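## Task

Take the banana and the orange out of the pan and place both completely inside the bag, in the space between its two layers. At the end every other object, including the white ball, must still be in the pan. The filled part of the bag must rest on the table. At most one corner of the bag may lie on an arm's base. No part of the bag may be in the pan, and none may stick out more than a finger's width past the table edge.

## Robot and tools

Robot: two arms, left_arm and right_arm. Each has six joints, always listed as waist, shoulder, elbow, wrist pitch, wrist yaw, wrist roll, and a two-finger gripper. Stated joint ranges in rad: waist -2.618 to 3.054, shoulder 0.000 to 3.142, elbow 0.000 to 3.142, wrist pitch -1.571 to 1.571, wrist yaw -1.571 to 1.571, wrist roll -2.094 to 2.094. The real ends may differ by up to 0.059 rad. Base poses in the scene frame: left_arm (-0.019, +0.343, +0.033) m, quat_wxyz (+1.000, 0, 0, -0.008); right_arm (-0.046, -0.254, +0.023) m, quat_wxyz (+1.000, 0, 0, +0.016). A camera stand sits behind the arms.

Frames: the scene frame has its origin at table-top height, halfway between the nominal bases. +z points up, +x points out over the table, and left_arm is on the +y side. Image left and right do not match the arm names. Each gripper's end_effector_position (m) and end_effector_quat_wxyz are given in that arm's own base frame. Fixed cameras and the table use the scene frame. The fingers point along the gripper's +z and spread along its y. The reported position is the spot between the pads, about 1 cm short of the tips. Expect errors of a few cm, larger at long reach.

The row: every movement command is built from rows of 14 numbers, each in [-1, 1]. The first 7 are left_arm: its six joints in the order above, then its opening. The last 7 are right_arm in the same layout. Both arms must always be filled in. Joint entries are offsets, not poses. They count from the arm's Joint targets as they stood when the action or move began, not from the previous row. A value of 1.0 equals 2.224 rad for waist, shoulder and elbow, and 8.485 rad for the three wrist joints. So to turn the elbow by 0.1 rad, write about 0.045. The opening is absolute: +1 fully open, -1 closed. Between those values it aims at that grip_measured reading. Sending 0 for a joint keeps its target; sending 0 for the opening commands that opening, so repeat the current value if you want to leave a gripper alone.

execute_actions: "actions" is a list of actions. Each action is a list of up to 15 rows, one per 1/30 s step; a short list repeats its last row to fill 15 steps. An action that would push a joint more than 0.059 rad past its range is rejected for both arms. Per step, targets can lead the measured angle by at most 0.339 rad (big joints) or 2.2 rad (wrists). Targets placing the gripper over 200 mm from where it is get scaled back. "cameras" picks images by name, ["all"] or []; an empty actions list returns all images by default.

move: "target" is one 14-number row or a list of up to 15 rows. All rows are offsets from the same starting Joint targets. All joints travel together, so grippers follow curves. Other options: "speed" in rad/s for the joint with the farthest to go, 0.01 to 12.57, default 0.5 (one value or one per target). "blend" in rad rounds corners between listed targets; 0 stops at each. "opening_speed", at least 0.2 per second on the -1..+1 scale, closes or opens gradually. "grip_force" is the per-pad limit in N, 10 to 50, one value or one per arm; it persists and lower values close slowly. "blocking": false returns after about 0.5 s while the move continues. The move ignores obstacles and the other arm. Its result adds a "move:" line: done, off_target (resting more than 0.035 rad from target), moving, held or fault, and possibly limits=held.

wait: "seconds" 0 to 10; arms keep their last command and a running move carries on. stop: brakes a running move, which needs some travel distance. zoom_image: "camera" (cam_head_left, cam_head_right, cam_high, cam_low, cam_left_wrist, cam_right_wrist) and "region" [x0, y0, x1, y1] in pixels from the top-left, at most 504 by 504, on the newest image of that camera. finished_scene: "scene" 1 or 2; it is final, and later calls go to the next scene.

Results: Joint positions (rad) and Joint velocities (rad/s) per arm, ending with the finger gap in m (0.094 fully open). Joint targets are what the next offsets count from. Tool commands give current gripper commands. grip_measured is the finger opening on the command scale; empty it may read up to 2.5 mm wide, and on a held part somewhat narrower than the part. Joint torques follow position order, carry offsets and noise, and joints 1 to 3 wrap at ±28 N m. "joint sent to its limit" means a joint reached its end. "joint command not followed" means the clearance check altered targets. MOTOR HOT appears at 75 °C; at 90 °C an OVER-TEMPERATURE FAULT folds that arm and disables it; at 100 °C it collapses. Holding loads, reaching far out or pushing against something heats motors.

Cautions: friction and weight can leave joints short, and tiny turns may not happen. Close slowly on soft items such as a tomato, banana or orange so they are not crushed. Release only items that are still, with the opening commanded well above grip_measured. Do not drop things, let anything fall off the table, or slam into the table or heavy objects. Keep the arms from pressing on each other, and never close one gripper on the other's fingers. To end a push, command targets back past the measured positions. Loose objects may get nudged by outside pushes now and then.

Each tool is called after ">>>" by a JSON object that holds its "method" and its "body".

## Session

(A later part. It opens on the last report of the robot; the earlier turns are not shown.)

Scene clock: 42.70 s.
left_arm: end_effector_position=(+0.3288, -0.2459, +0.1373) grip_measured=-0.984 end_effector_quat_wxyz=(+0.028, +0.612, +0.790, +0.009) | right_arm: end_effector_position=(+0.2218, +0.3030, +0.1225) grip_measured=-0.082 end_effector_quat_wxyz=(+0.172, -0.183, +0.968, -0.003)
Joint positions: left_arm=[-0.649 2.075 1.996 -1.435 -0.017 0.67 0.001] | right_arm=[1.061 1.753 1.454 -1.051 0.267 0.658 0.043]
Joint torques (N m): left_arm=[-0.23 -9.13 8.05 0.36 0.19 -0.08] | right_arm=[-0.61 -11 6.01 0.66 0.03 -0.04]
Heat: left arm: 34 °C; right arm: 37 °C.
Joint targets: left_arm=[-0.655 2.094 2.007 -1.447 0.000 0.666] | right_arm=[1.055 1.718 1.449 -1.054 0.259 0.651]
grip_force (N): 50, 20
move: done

>>> {"method": "move", "body": {"target": [[0,0,0,0,0,0,-1,0,0,0,0,0,-0.3183,-0.2],[0,0,0,0,0,0,-1,0.0381,0.0910,0.1192,0.0162,0.0349,-0.3183,-0.2]], "speed": [1.5,0.5], "blend": [0.2,0], "cameras": ["all"]}}

>>> {"method": "zoom_image", "body": {"camera": "cam_low", "region": [400, 200, 560, 330]}}

>>> {"method": "zoom_image", "body": {"camera": "cam_high", "region": [330, 90, 580, 290]}}

Scene clock: 47.80 s.
left_arm: end_effector_position=(+0.3288, -0.2459, +0.1373) grip_measured=-0.984 end_effector_quat_wxyz=(+0.028, +0.612, +0.790, +0.009) | right_arm: end_effector_position=(+0.2714, +0.3699, +0.1629) grip_measured=-0.082 end_effector_quat_wxyz=(-0.064, +0.943, -0.038, +0.323)
Joint positions: left_arm=[-0.649 2.075 1.996 -1.435 -0.017 0.67 0.001] | right_arm=[1.135 1.909 1.686 -0.932 0.543 -2.043 0.043]
Joint torques (N m): left_arm=[-0.23 -9.13 8.06 0.37 0.19 -0.08] | right_arm=[0.46 -8.57 9.43 1.09 0.24 -0.01]
Heat: left arm: 33 °C; right arm: 37 °C.
Joint targets: left_arm=[-0.655 2.094 2.007 -1.447 0.000 0.666] | right_arm=[1.139 1.920 1.714 -0.917 0.555 -2.050]
grip_force (N): 50, 20
move: done; blend cut to 0.1481 rad at target 1

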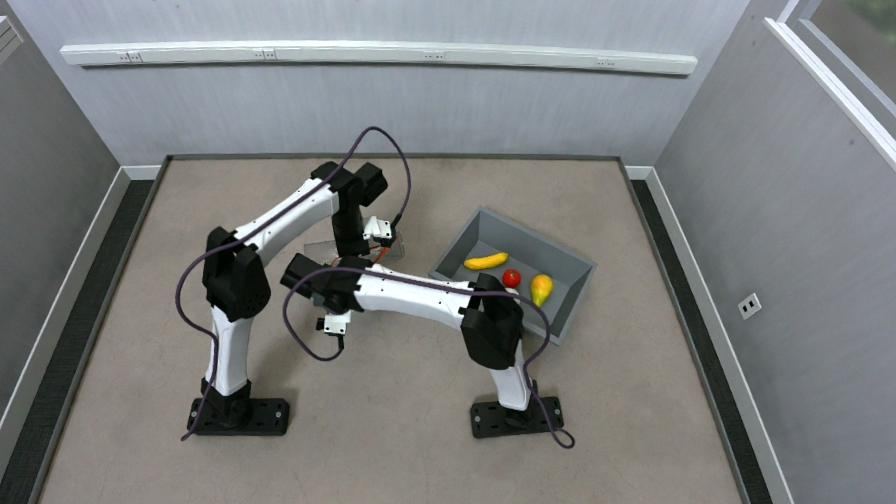

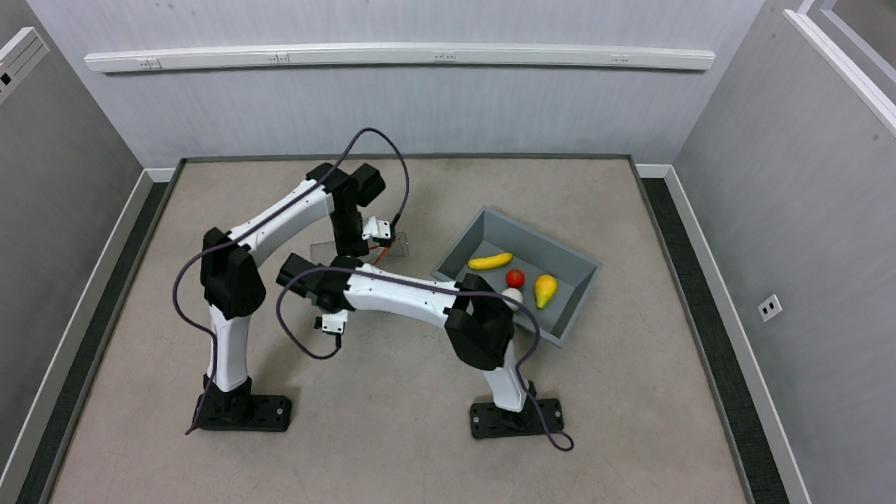

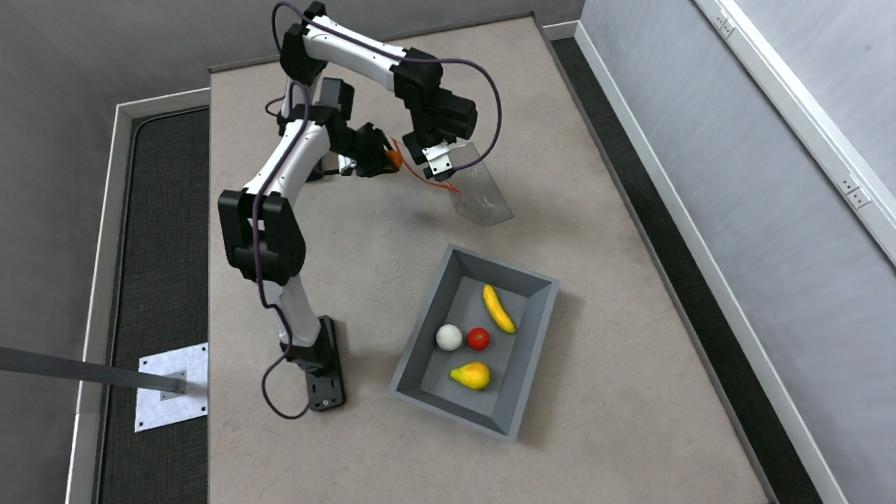

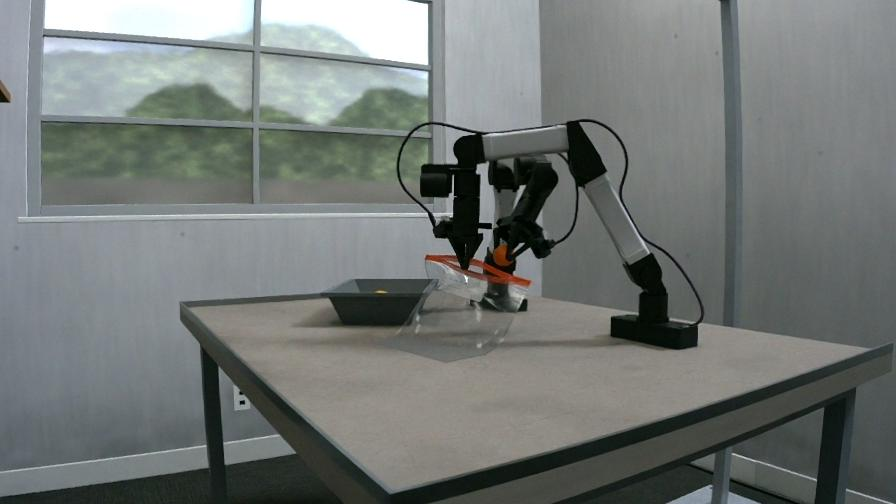

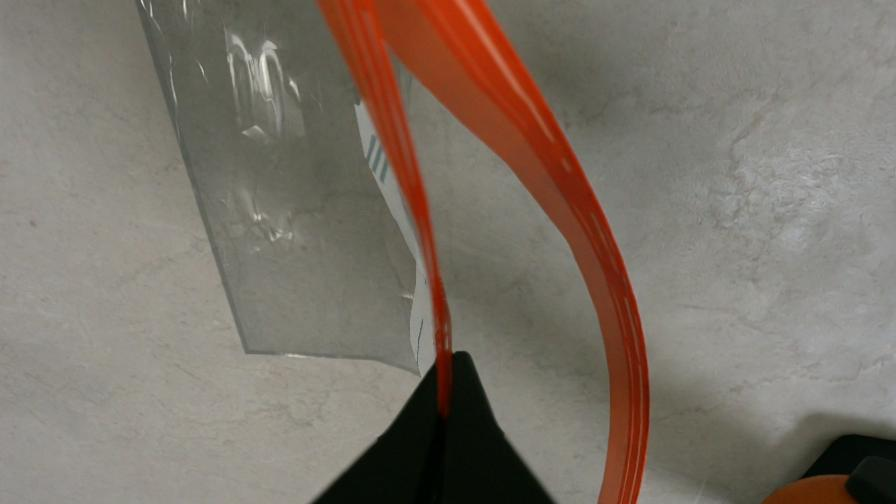

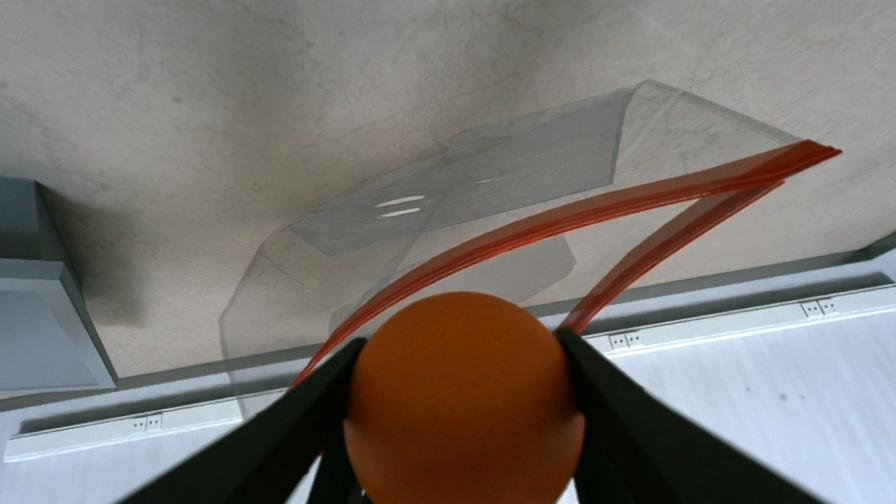

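Scaled by 3.150 from the camera's 896x504 image, which has a finer 1280x720 frame.

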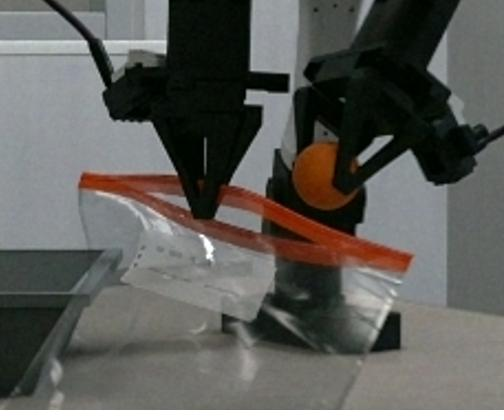

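Scaled by 2.016 from the camera's 896x504 image, which has a finer 1280x720 frame.

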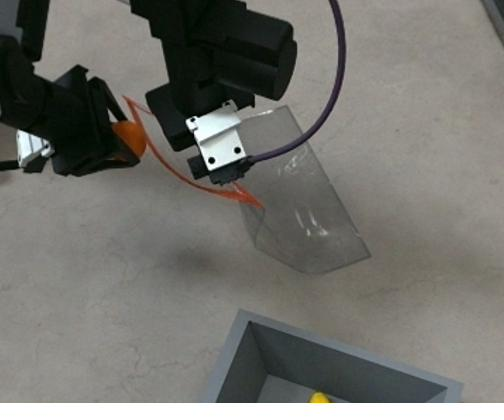

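>>> {"method": "move", "body": {"target": [0,0,0,0,0,0,-1,-0.0106,0.0576,0.1095,-0.0121,-0.0012,0,-0.2], "speed": 0.4, "cameras": ["cam_right_wrist","cam_low","cam_left_wrist"]}}

>>> {"method": "zoom_image", "body": {"camera": "cam_low", "region": [400, 200, 560, 330]}}

Scene clock: 49.77 s.
left_arm: end_effector_position=(+0.3288, -0.2459, +0.1373) grip_measured=-0.984 end_effector_quat_wxyz=(+0.028, +0.612, +0.790, +0.009) | right_arm: end_effector_position=(+0.2732, +0.3734, +0.1652) grip_measured=-0.082 end_effector_quat_wxyz=(-0.067, +0.943, -0.039, +0.325)
Joint positions: left_arm=[-0.649 2.075 1.996 -1.435 -0.017 0.67 0.001] | right_arm=[1.135 1.918 1.704 -0.932 0.543 -2.043 0.043]
Joint torques (N m): left_arm=[-0.21 -9.11 8.12 0.38 0.19 -0.09] | right_arm=[0.02 -9.68 6.53 0.96 0.18 0.06]
Heat: left arm: 33 °C; right arm: 37 °C.
Joint targets: left_arm=[-0.655 2.094 2.007 -1.447 0.000 0.666] | right_arm=[1.135 1.917 1.702 -0.934 0.543 -2.043]
grip_force (N): 50, 20
move: held (right_arm; a check stopped the path); limits=held; right_arm: the elbow is farthest, 0.253 rad from its target
joint command not followed: on one or more control steps a check withheld the commanded joint targets of the right arm, and it was not sent them on those steps.
cause: the commanded joint targets, or the way to them, would bring a part of the robot too close to another arm (this arm's wrist (the part past the wrist pitch) and the left arm's forearm (the part past the elbow), at the place that arm is still heading or pushing toward).
Images, in order (width x height): cam_low 896x504, cam_left_wrist 896x504, cam_right_wrist 896x504.

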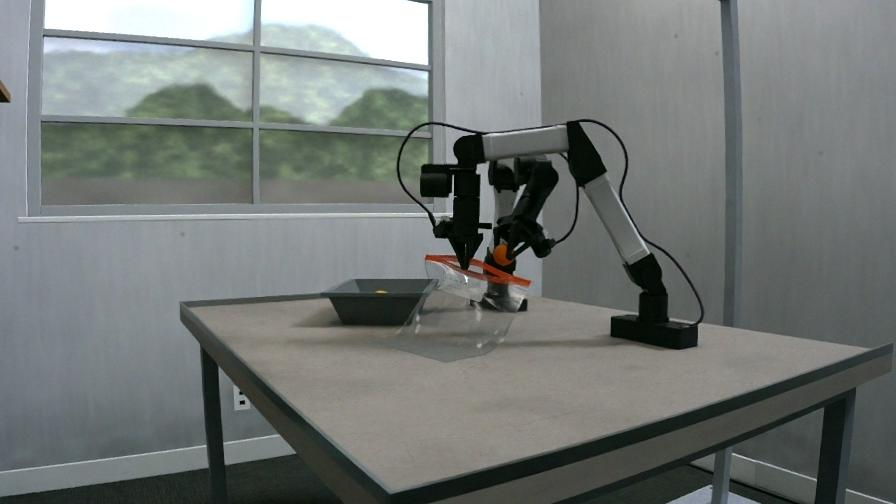

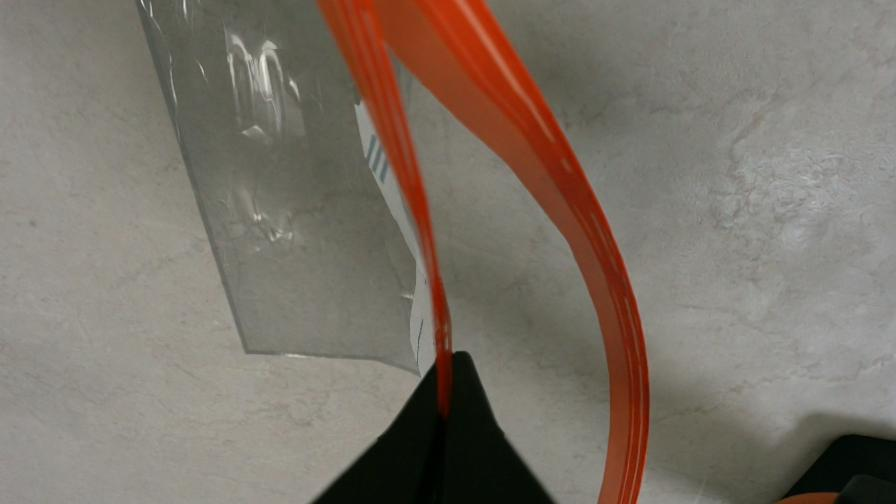

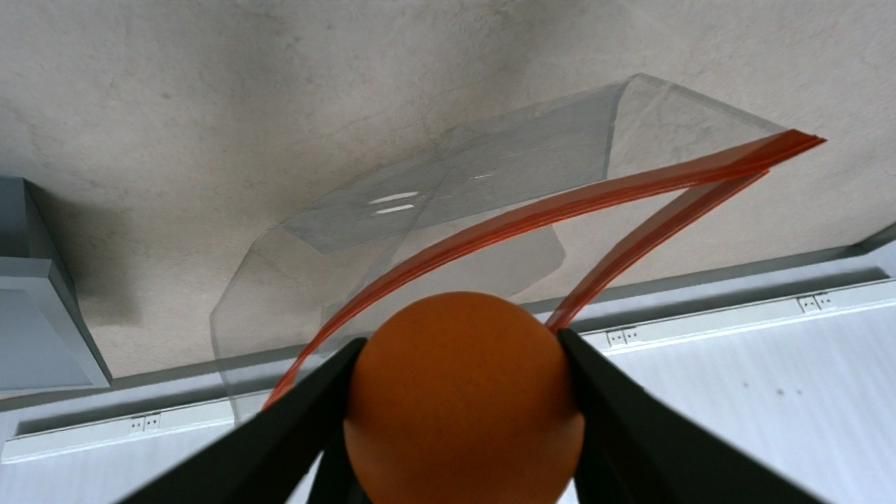

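Scaled by 3.150 from the camera's 896x504 image, which has a finer 1280x720 frame.

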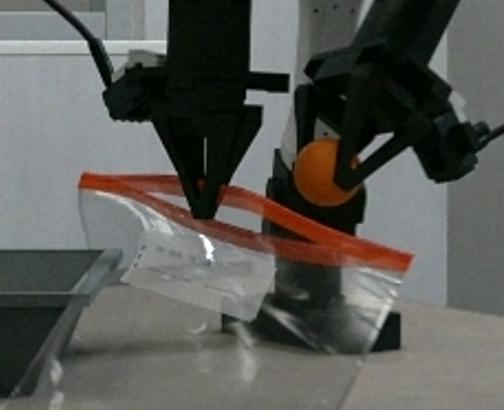

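>>> {"method": "move", "body": {"target": [[0,0,0,0,0,0,-1,0.0782,-0.0409,-0.2536,0.0761,0.0310,0.1522,-0.2],[0.0151,0.0499,-0.0099,0.0156,0,0,-1,0.0782,-0.0409,-0.2536,0.0761,0.0310,0.1522,-0.2]], "speed": [0.9,0.3], "cameras": ["all"]}}

>>> {"method": "zoom_image", "body": {"camera": "cam_low", "region": [400, 200, 560, 340]}}

>>> {"method": "zoom_image", "body": {"camera": "cam_head_left", "region": [260, 180, 440, 310]}}

>>> {"method": "zoom_image", "body": {"camera": "cam_high", "region": [330, 90, 580, 290]}}

Scene clock: 59.30 s.
left_arm: end_effector_position=(+0.3566, -0.2539, +0.0918) grip_measured=-0.984 end_effector_quat_wxyz=(+0.025, +0.603, +0.797, +0.008) | right_arm: end_effector_position=(+0.2306, +0.3728, +0.0786) grip_measured=-0.082 end_effector_quat_wxyz=(-0.335, +0.711, -0.544, +0.294)
Joint positions: left_arm=[-0.625 2.191 1.996 -1.325 -0.016 0.67 0.001] | right_arm=[1.304 1.87 1.14 -0.306 0.794 -0.761 0.043]
Joint torques (N m): left_arm=[0.51 -10.45 6.01 0.62 0.18 -0.09] | right_arm=[0.53 -12.64 6.08 1.33 0.4 0.2]
Heat: left arm: 33 °C; right arm: 39 °C.
Joint targets: left_arm=[-0.621 2.205 1.985 -1.314 0.000 0.666] | right_arm=[1.309 1.826 1.138 -0.288 0.807 -0.752]
grip_force (N): 50, 20
move: off_target (right_arm); right_arm: the shoulder is farthest, 0.044 rad from its target

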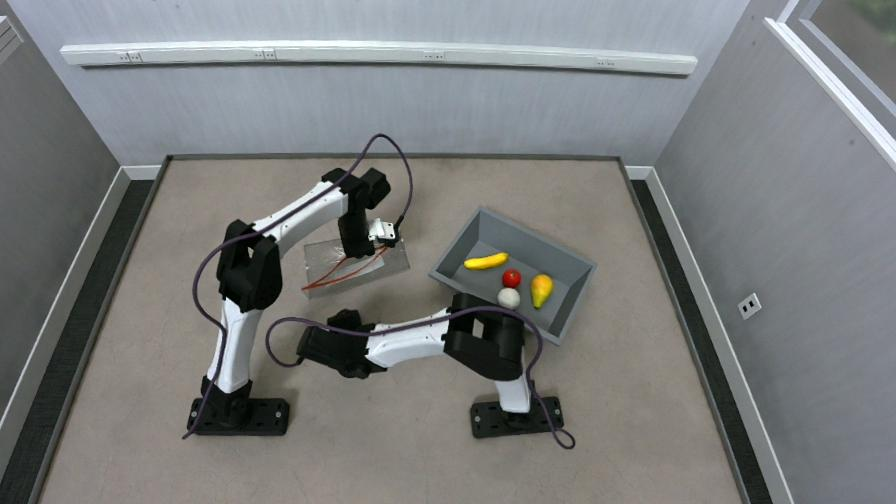

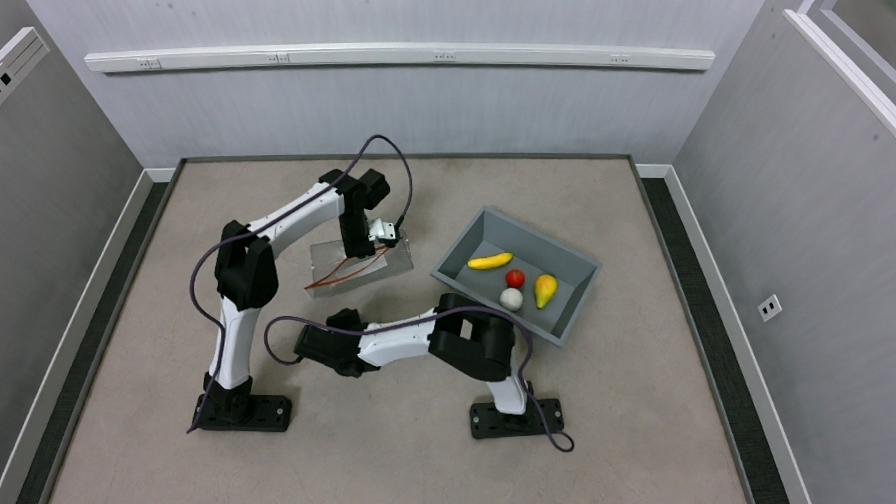

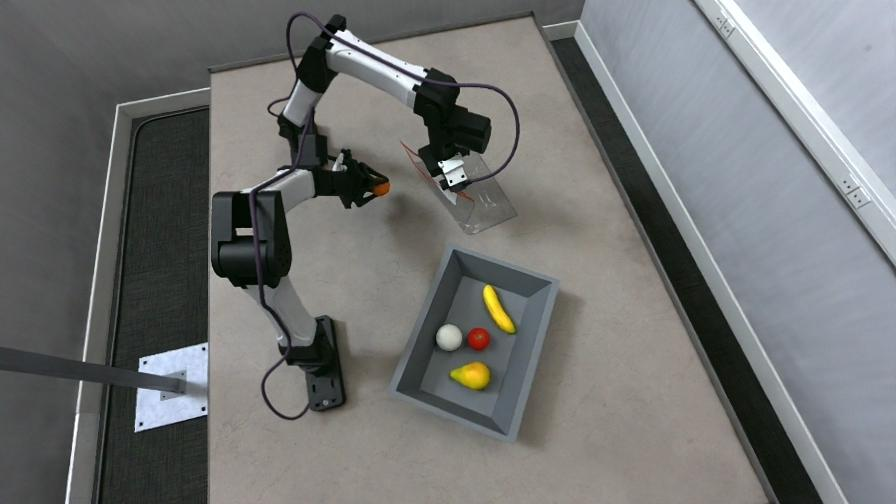

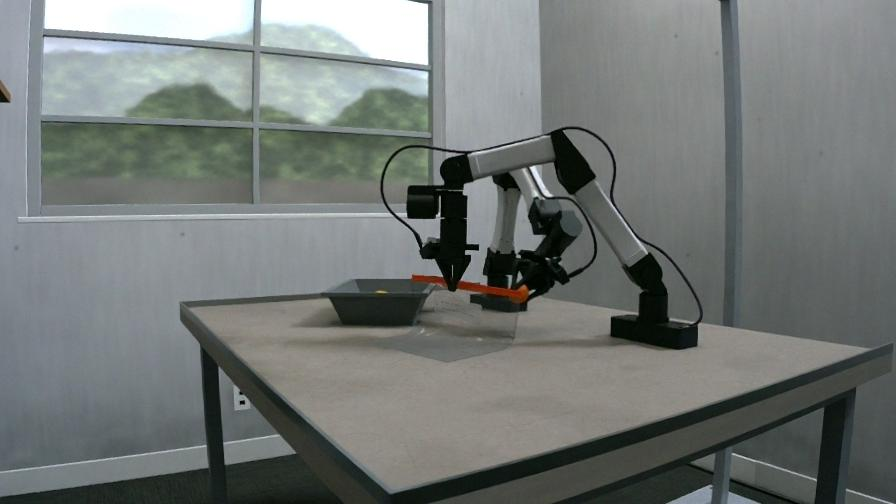

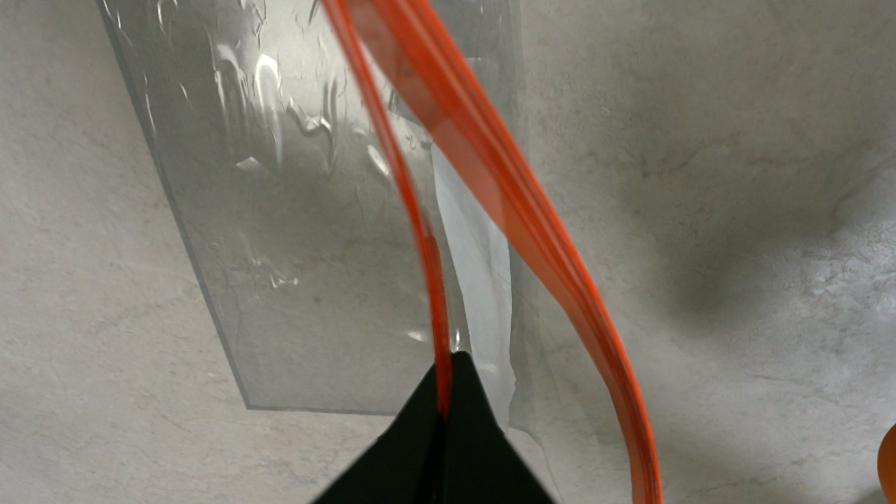

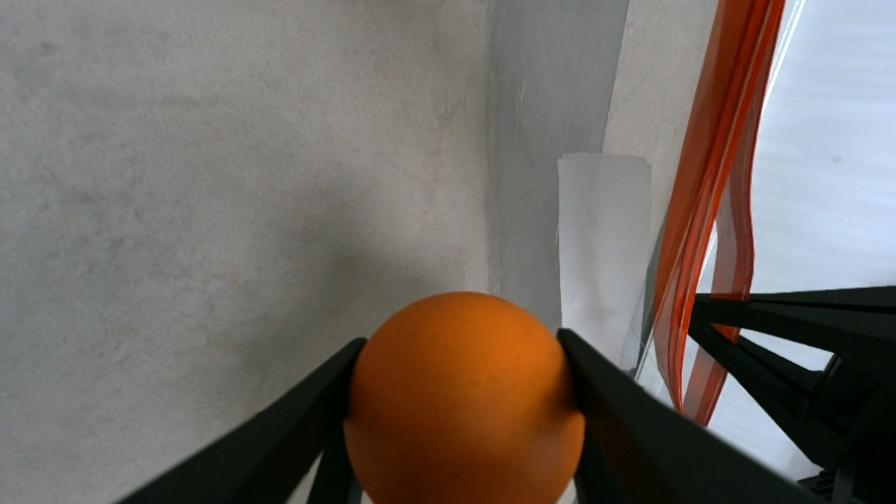

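Scaled by 3.150 from the camera's 896x504 image, which has a finer 1280x720 frame.

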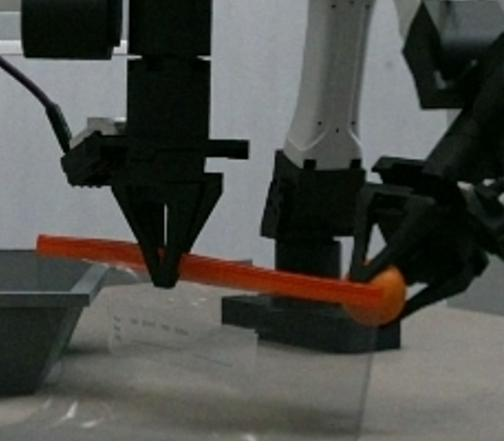

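Scaled by 2.800 from the camera's 896x504 image, which has a finer 1280x720 frame.

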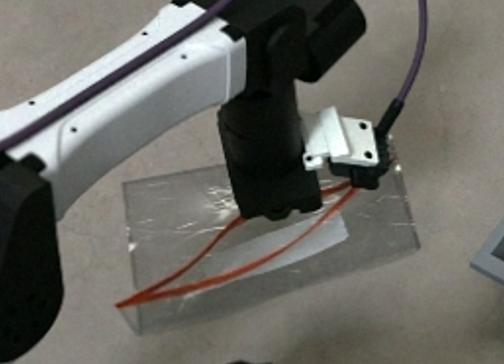

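Scaled by 2.016 from the camera's 896x504 image, which has a finer 1280x720 frame.

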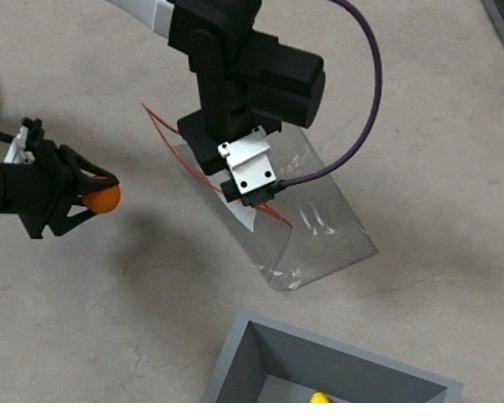

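>>> {"method": "move", "body": {"target": [[0,0,0,0,0,0,-1,-0.1810,-0.1630,0.1151,-0.0713,-0.1025,0.0781,-0.2],[-0.0085,-0.0265,0.0742,-0.0263,0,-0.1256,-1,-0.1810,-0.1630,0.1151,-0.0713,-0.1025,0.0781,-0.2]], "speed": [0.9,0.5], "blend": [0.1,0], "cameras": ["all"]}}

>>> {"method": "zoom_image", "body": {"camera": "cam_low", "region": [400, 200, 560, 340]}}

>>> {"method": "zoom_image", "body": {"camera": "cam_head_left", "region": [260, 180, 440, 310]}}

>>> {"method": "zoom_image", "body": {"camera": "cam_high", "region": [330, 90, 580, 290]}}

Scene clock: 65.37 s.
left_arm: end_effector_position=(+0.3382, -0.2449, +0.1293) grip_measured=-0.984 end_effector_quat_wxyz=(+0.001, +0.122, +0.992, +0.008) | right_arm: end_effector_position=(+0.2249, +0.3058, +0.1986) grip_measured=-0.082 end_effector_quat_wxyz=(+0.244, -0.471, +0.837, +0.133)
Joint positions: left_arm=[-0.633 2.181 2.129 -1.525 -0.015 -0.388 0.001] | right_arm=[0.912 1.484 1.371 -0.895 -0.053 -0.096 0.043]
Joint torques (N m): left_arm=[-0.35 -13.98 8.84 0.24 0.12 -0.16] | right_arm=[-0.54 -7.91 9.28 1.31 -0.14 0.13]
Heat: left arm: 35 °C; right arm: 39 °C.
Joint targets: left_arm=[-0.640 2.146 2.149 -1.538 0.000 -0.400] | right_arm=[0.906 1.464 1.394 -0.893 -0.063 -0.089]
grip_force (N): 50, 20
move: done

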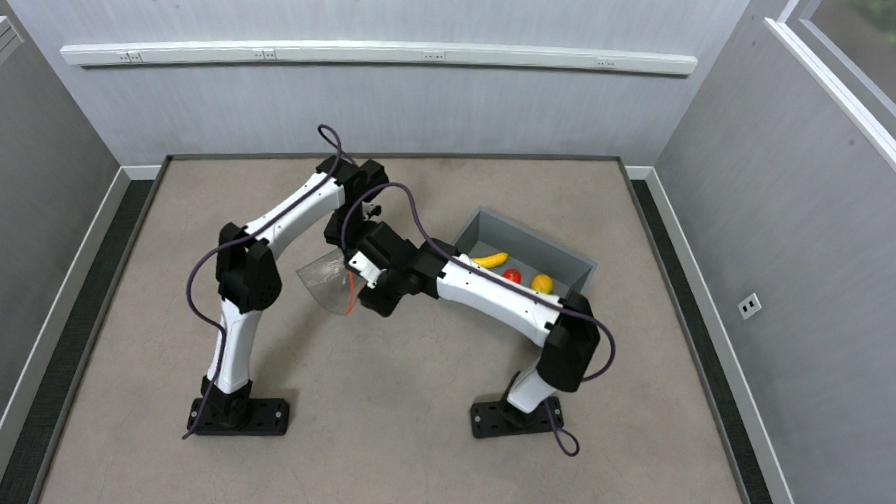

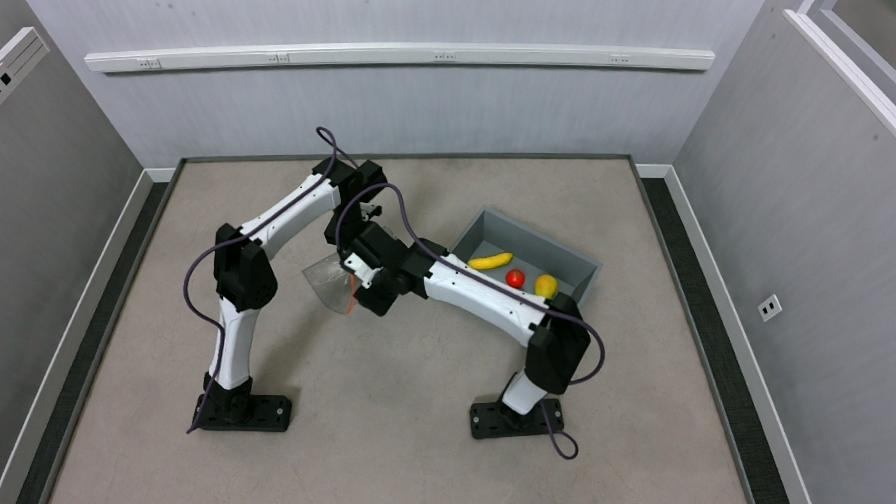

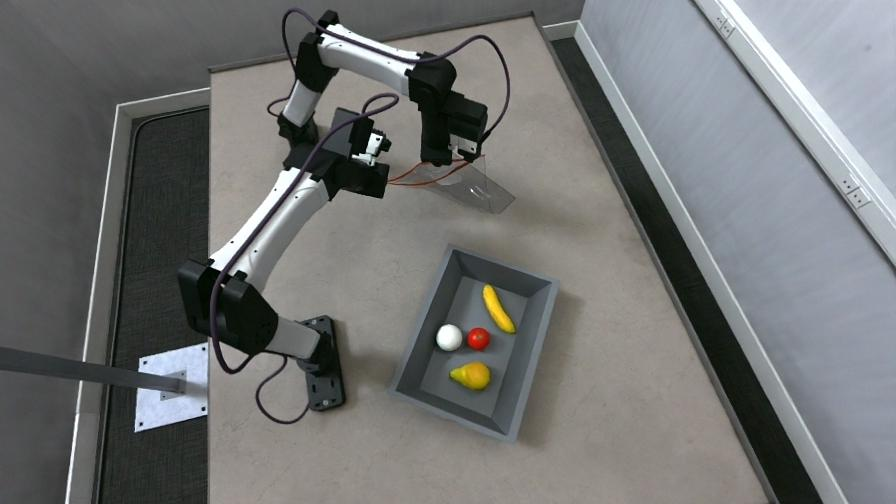

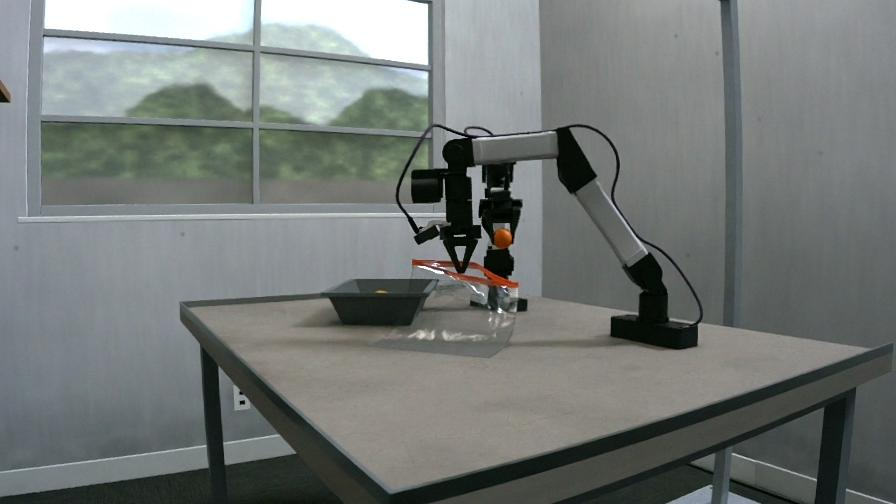

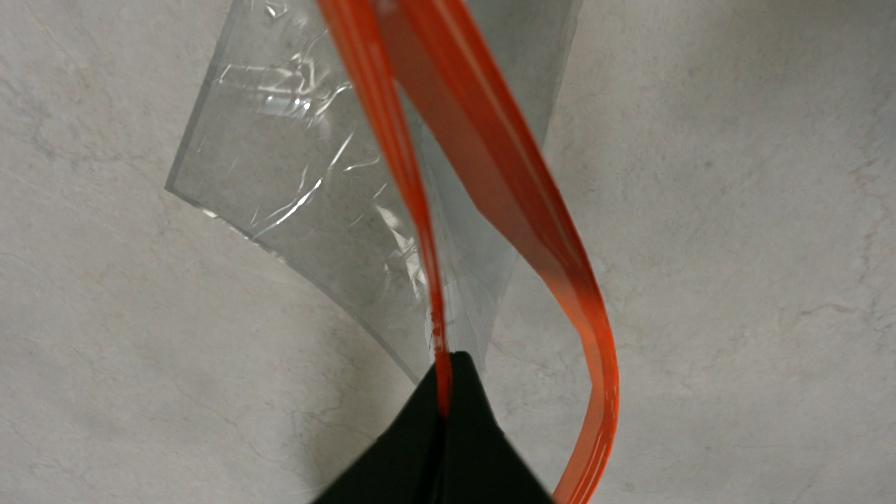

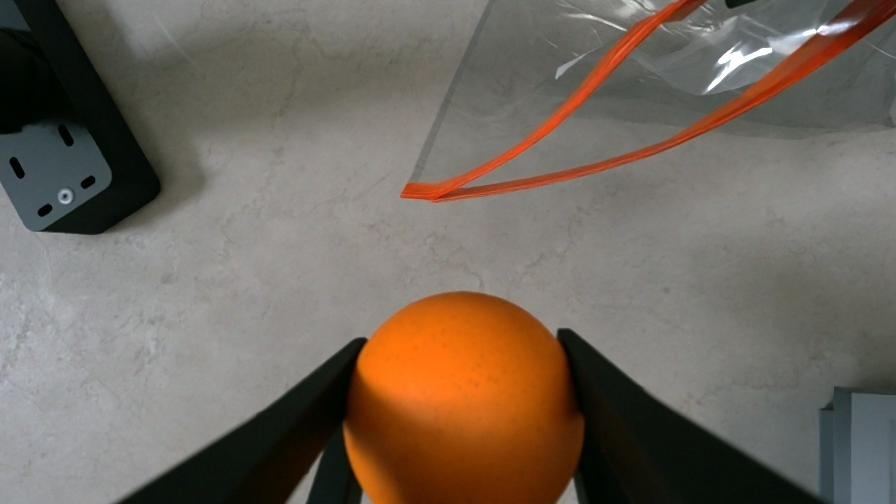

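Scaled by 3.150 from the camera's 896x504 image, which has a finer 1280x720 frame.

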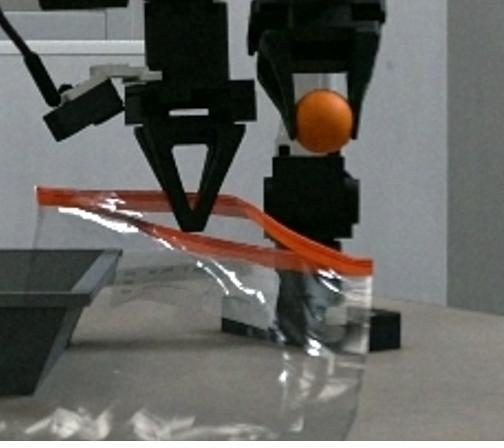

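Scaled by 2.800 from the camera's 896x504 image, which has a finer 1280x720 frame.

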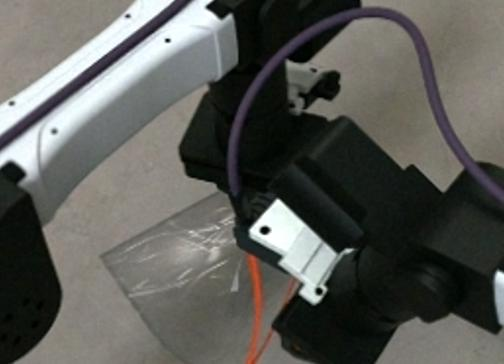

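Scaled by 2.016 from the camera's 896x504 image, which has a finer 1280x720 frame.

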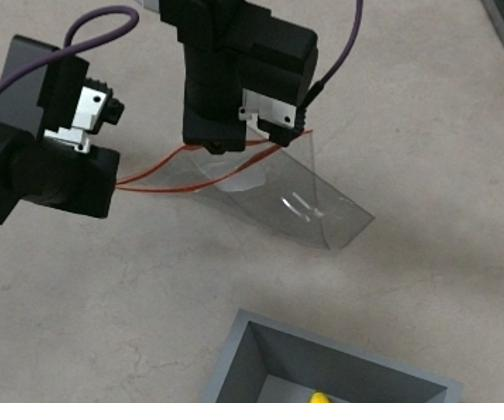

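>>> {"method": "move", "body": {"target": [0,0,0,0,0,0,-1,0.0274,0.0836,-0.0508,0.0391,0.0426,-0.0567,-0.2], "speed": 0.5, "cameras": ["cam_right_wrist","cam_low","cam_high","cam_left_wrist"]}}

>>> {"method": "zoom_image", "body": {"camera": "cam_low", "region": [400, 200, 560, 340]}}

>>> {"method": "zoom_image", "body": {"camera": "cam_high", "region": [360, 110, 520, 230]}}

Scene clock: 68.83 s.
left_arm: end_effector_position=(+0.3382, -0.2449, +0.1293) grip_measured=-0.984 end_effector_quat_wxyz=(+0.001, +0.122, +0.992, +0.008) | right_arm: end_effector_position=(+0.2873, +0.3251, +0.1516) grip_measured=-0.082 end_effector_quat_wxyz=(+0.327, -0.618, +0.712, -0.073)
Joint positions: left_arm=[-0.633 2.181 2.129 -1.525 -0.015 -0.388 0.001] | right_arm=[0.961 1.643 1.282 -0.581 0.287 -0.563 0.043]
Joint torques (N m): left_arm=[-0.31 -13.94 8.81 0.25 0.12 -0.15] | right_arm=[0.68 -6.99 7.05 1.58 0.19 -0.01]
Heat: left arm: 37 °C; right arm: 39 °C.
Joint targets: left_arm=[-0.640 2.146 2.149 -1.537 0.000 -0.400] | right_arm=[0.968 1.650 1.281 -0.562 0.298 -0.570]
grip_force (N): 50, 20
move: done
Images, in order (width x height): cam_high 896x504, cam_low 896x504, cam_left_wrist 896x504, cam_right_wrist 896x504.

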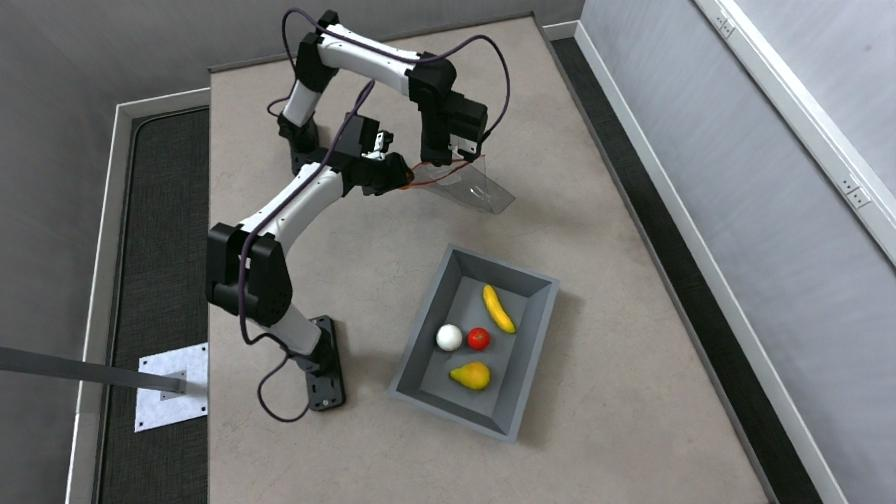

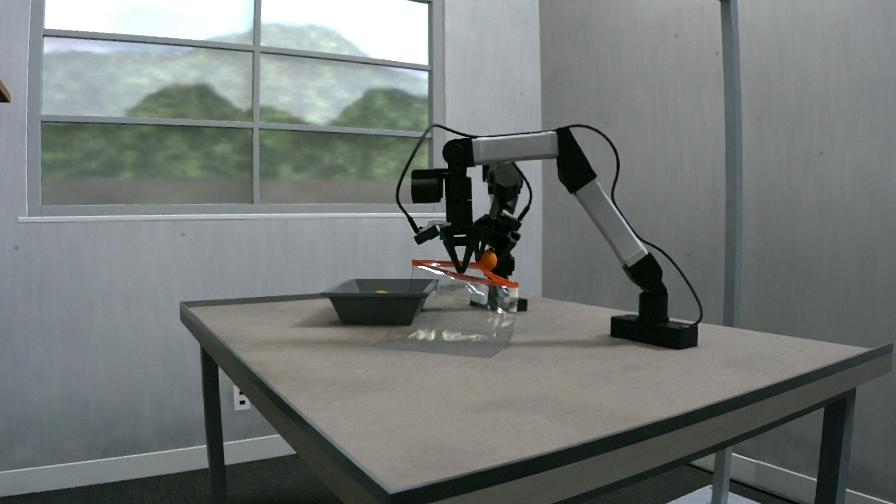

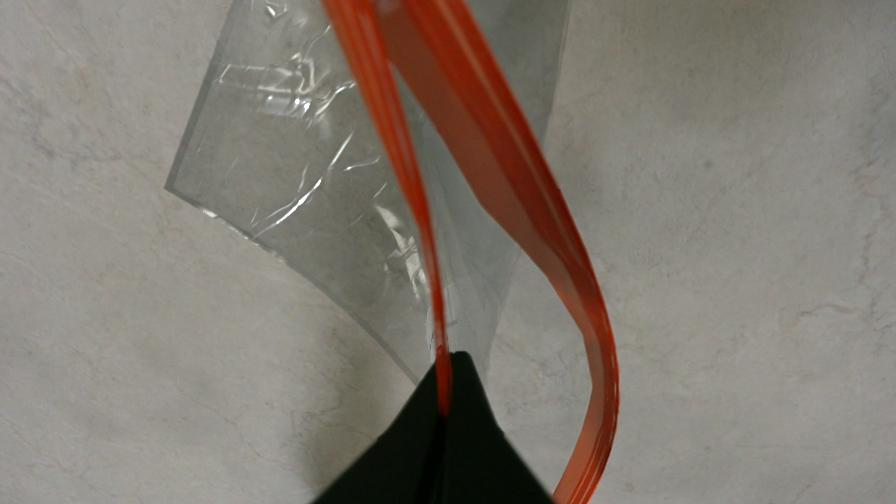

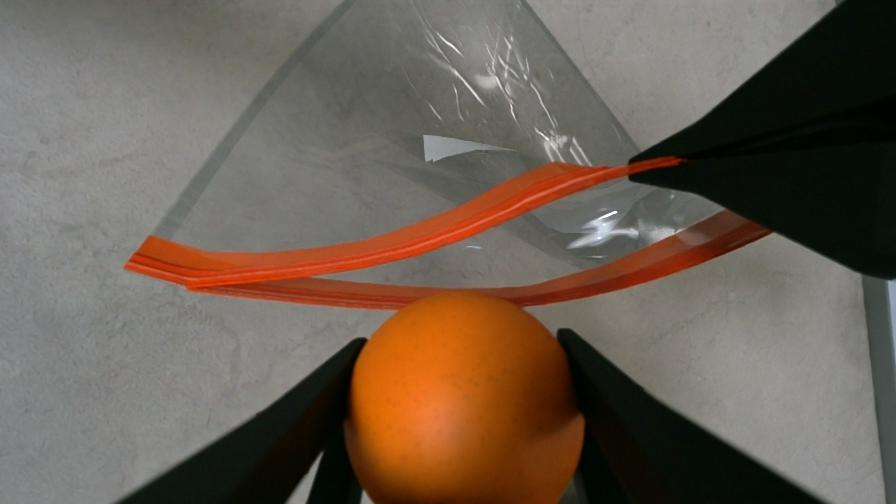

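Scaled by 3.150 from the camera's 896x504 image, which has a finer 1280x720 frame.

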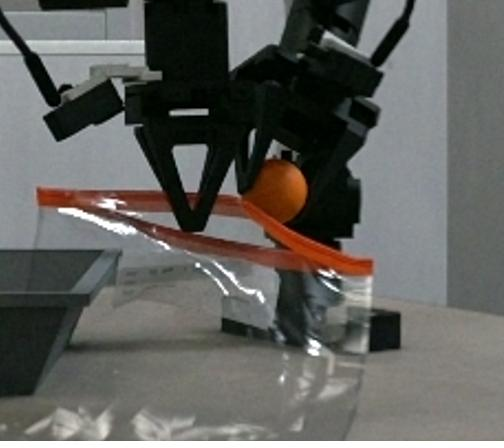

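Scaled by 3.150 from the camera's 896x504 image, which has a finer 1280x720 frame.

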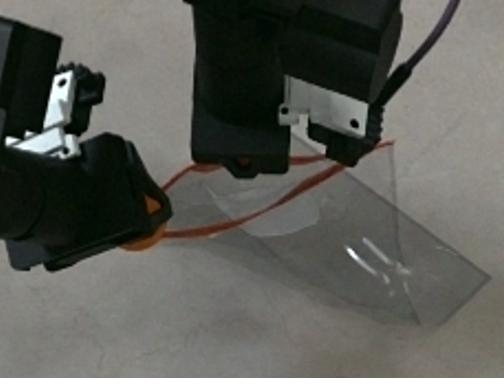

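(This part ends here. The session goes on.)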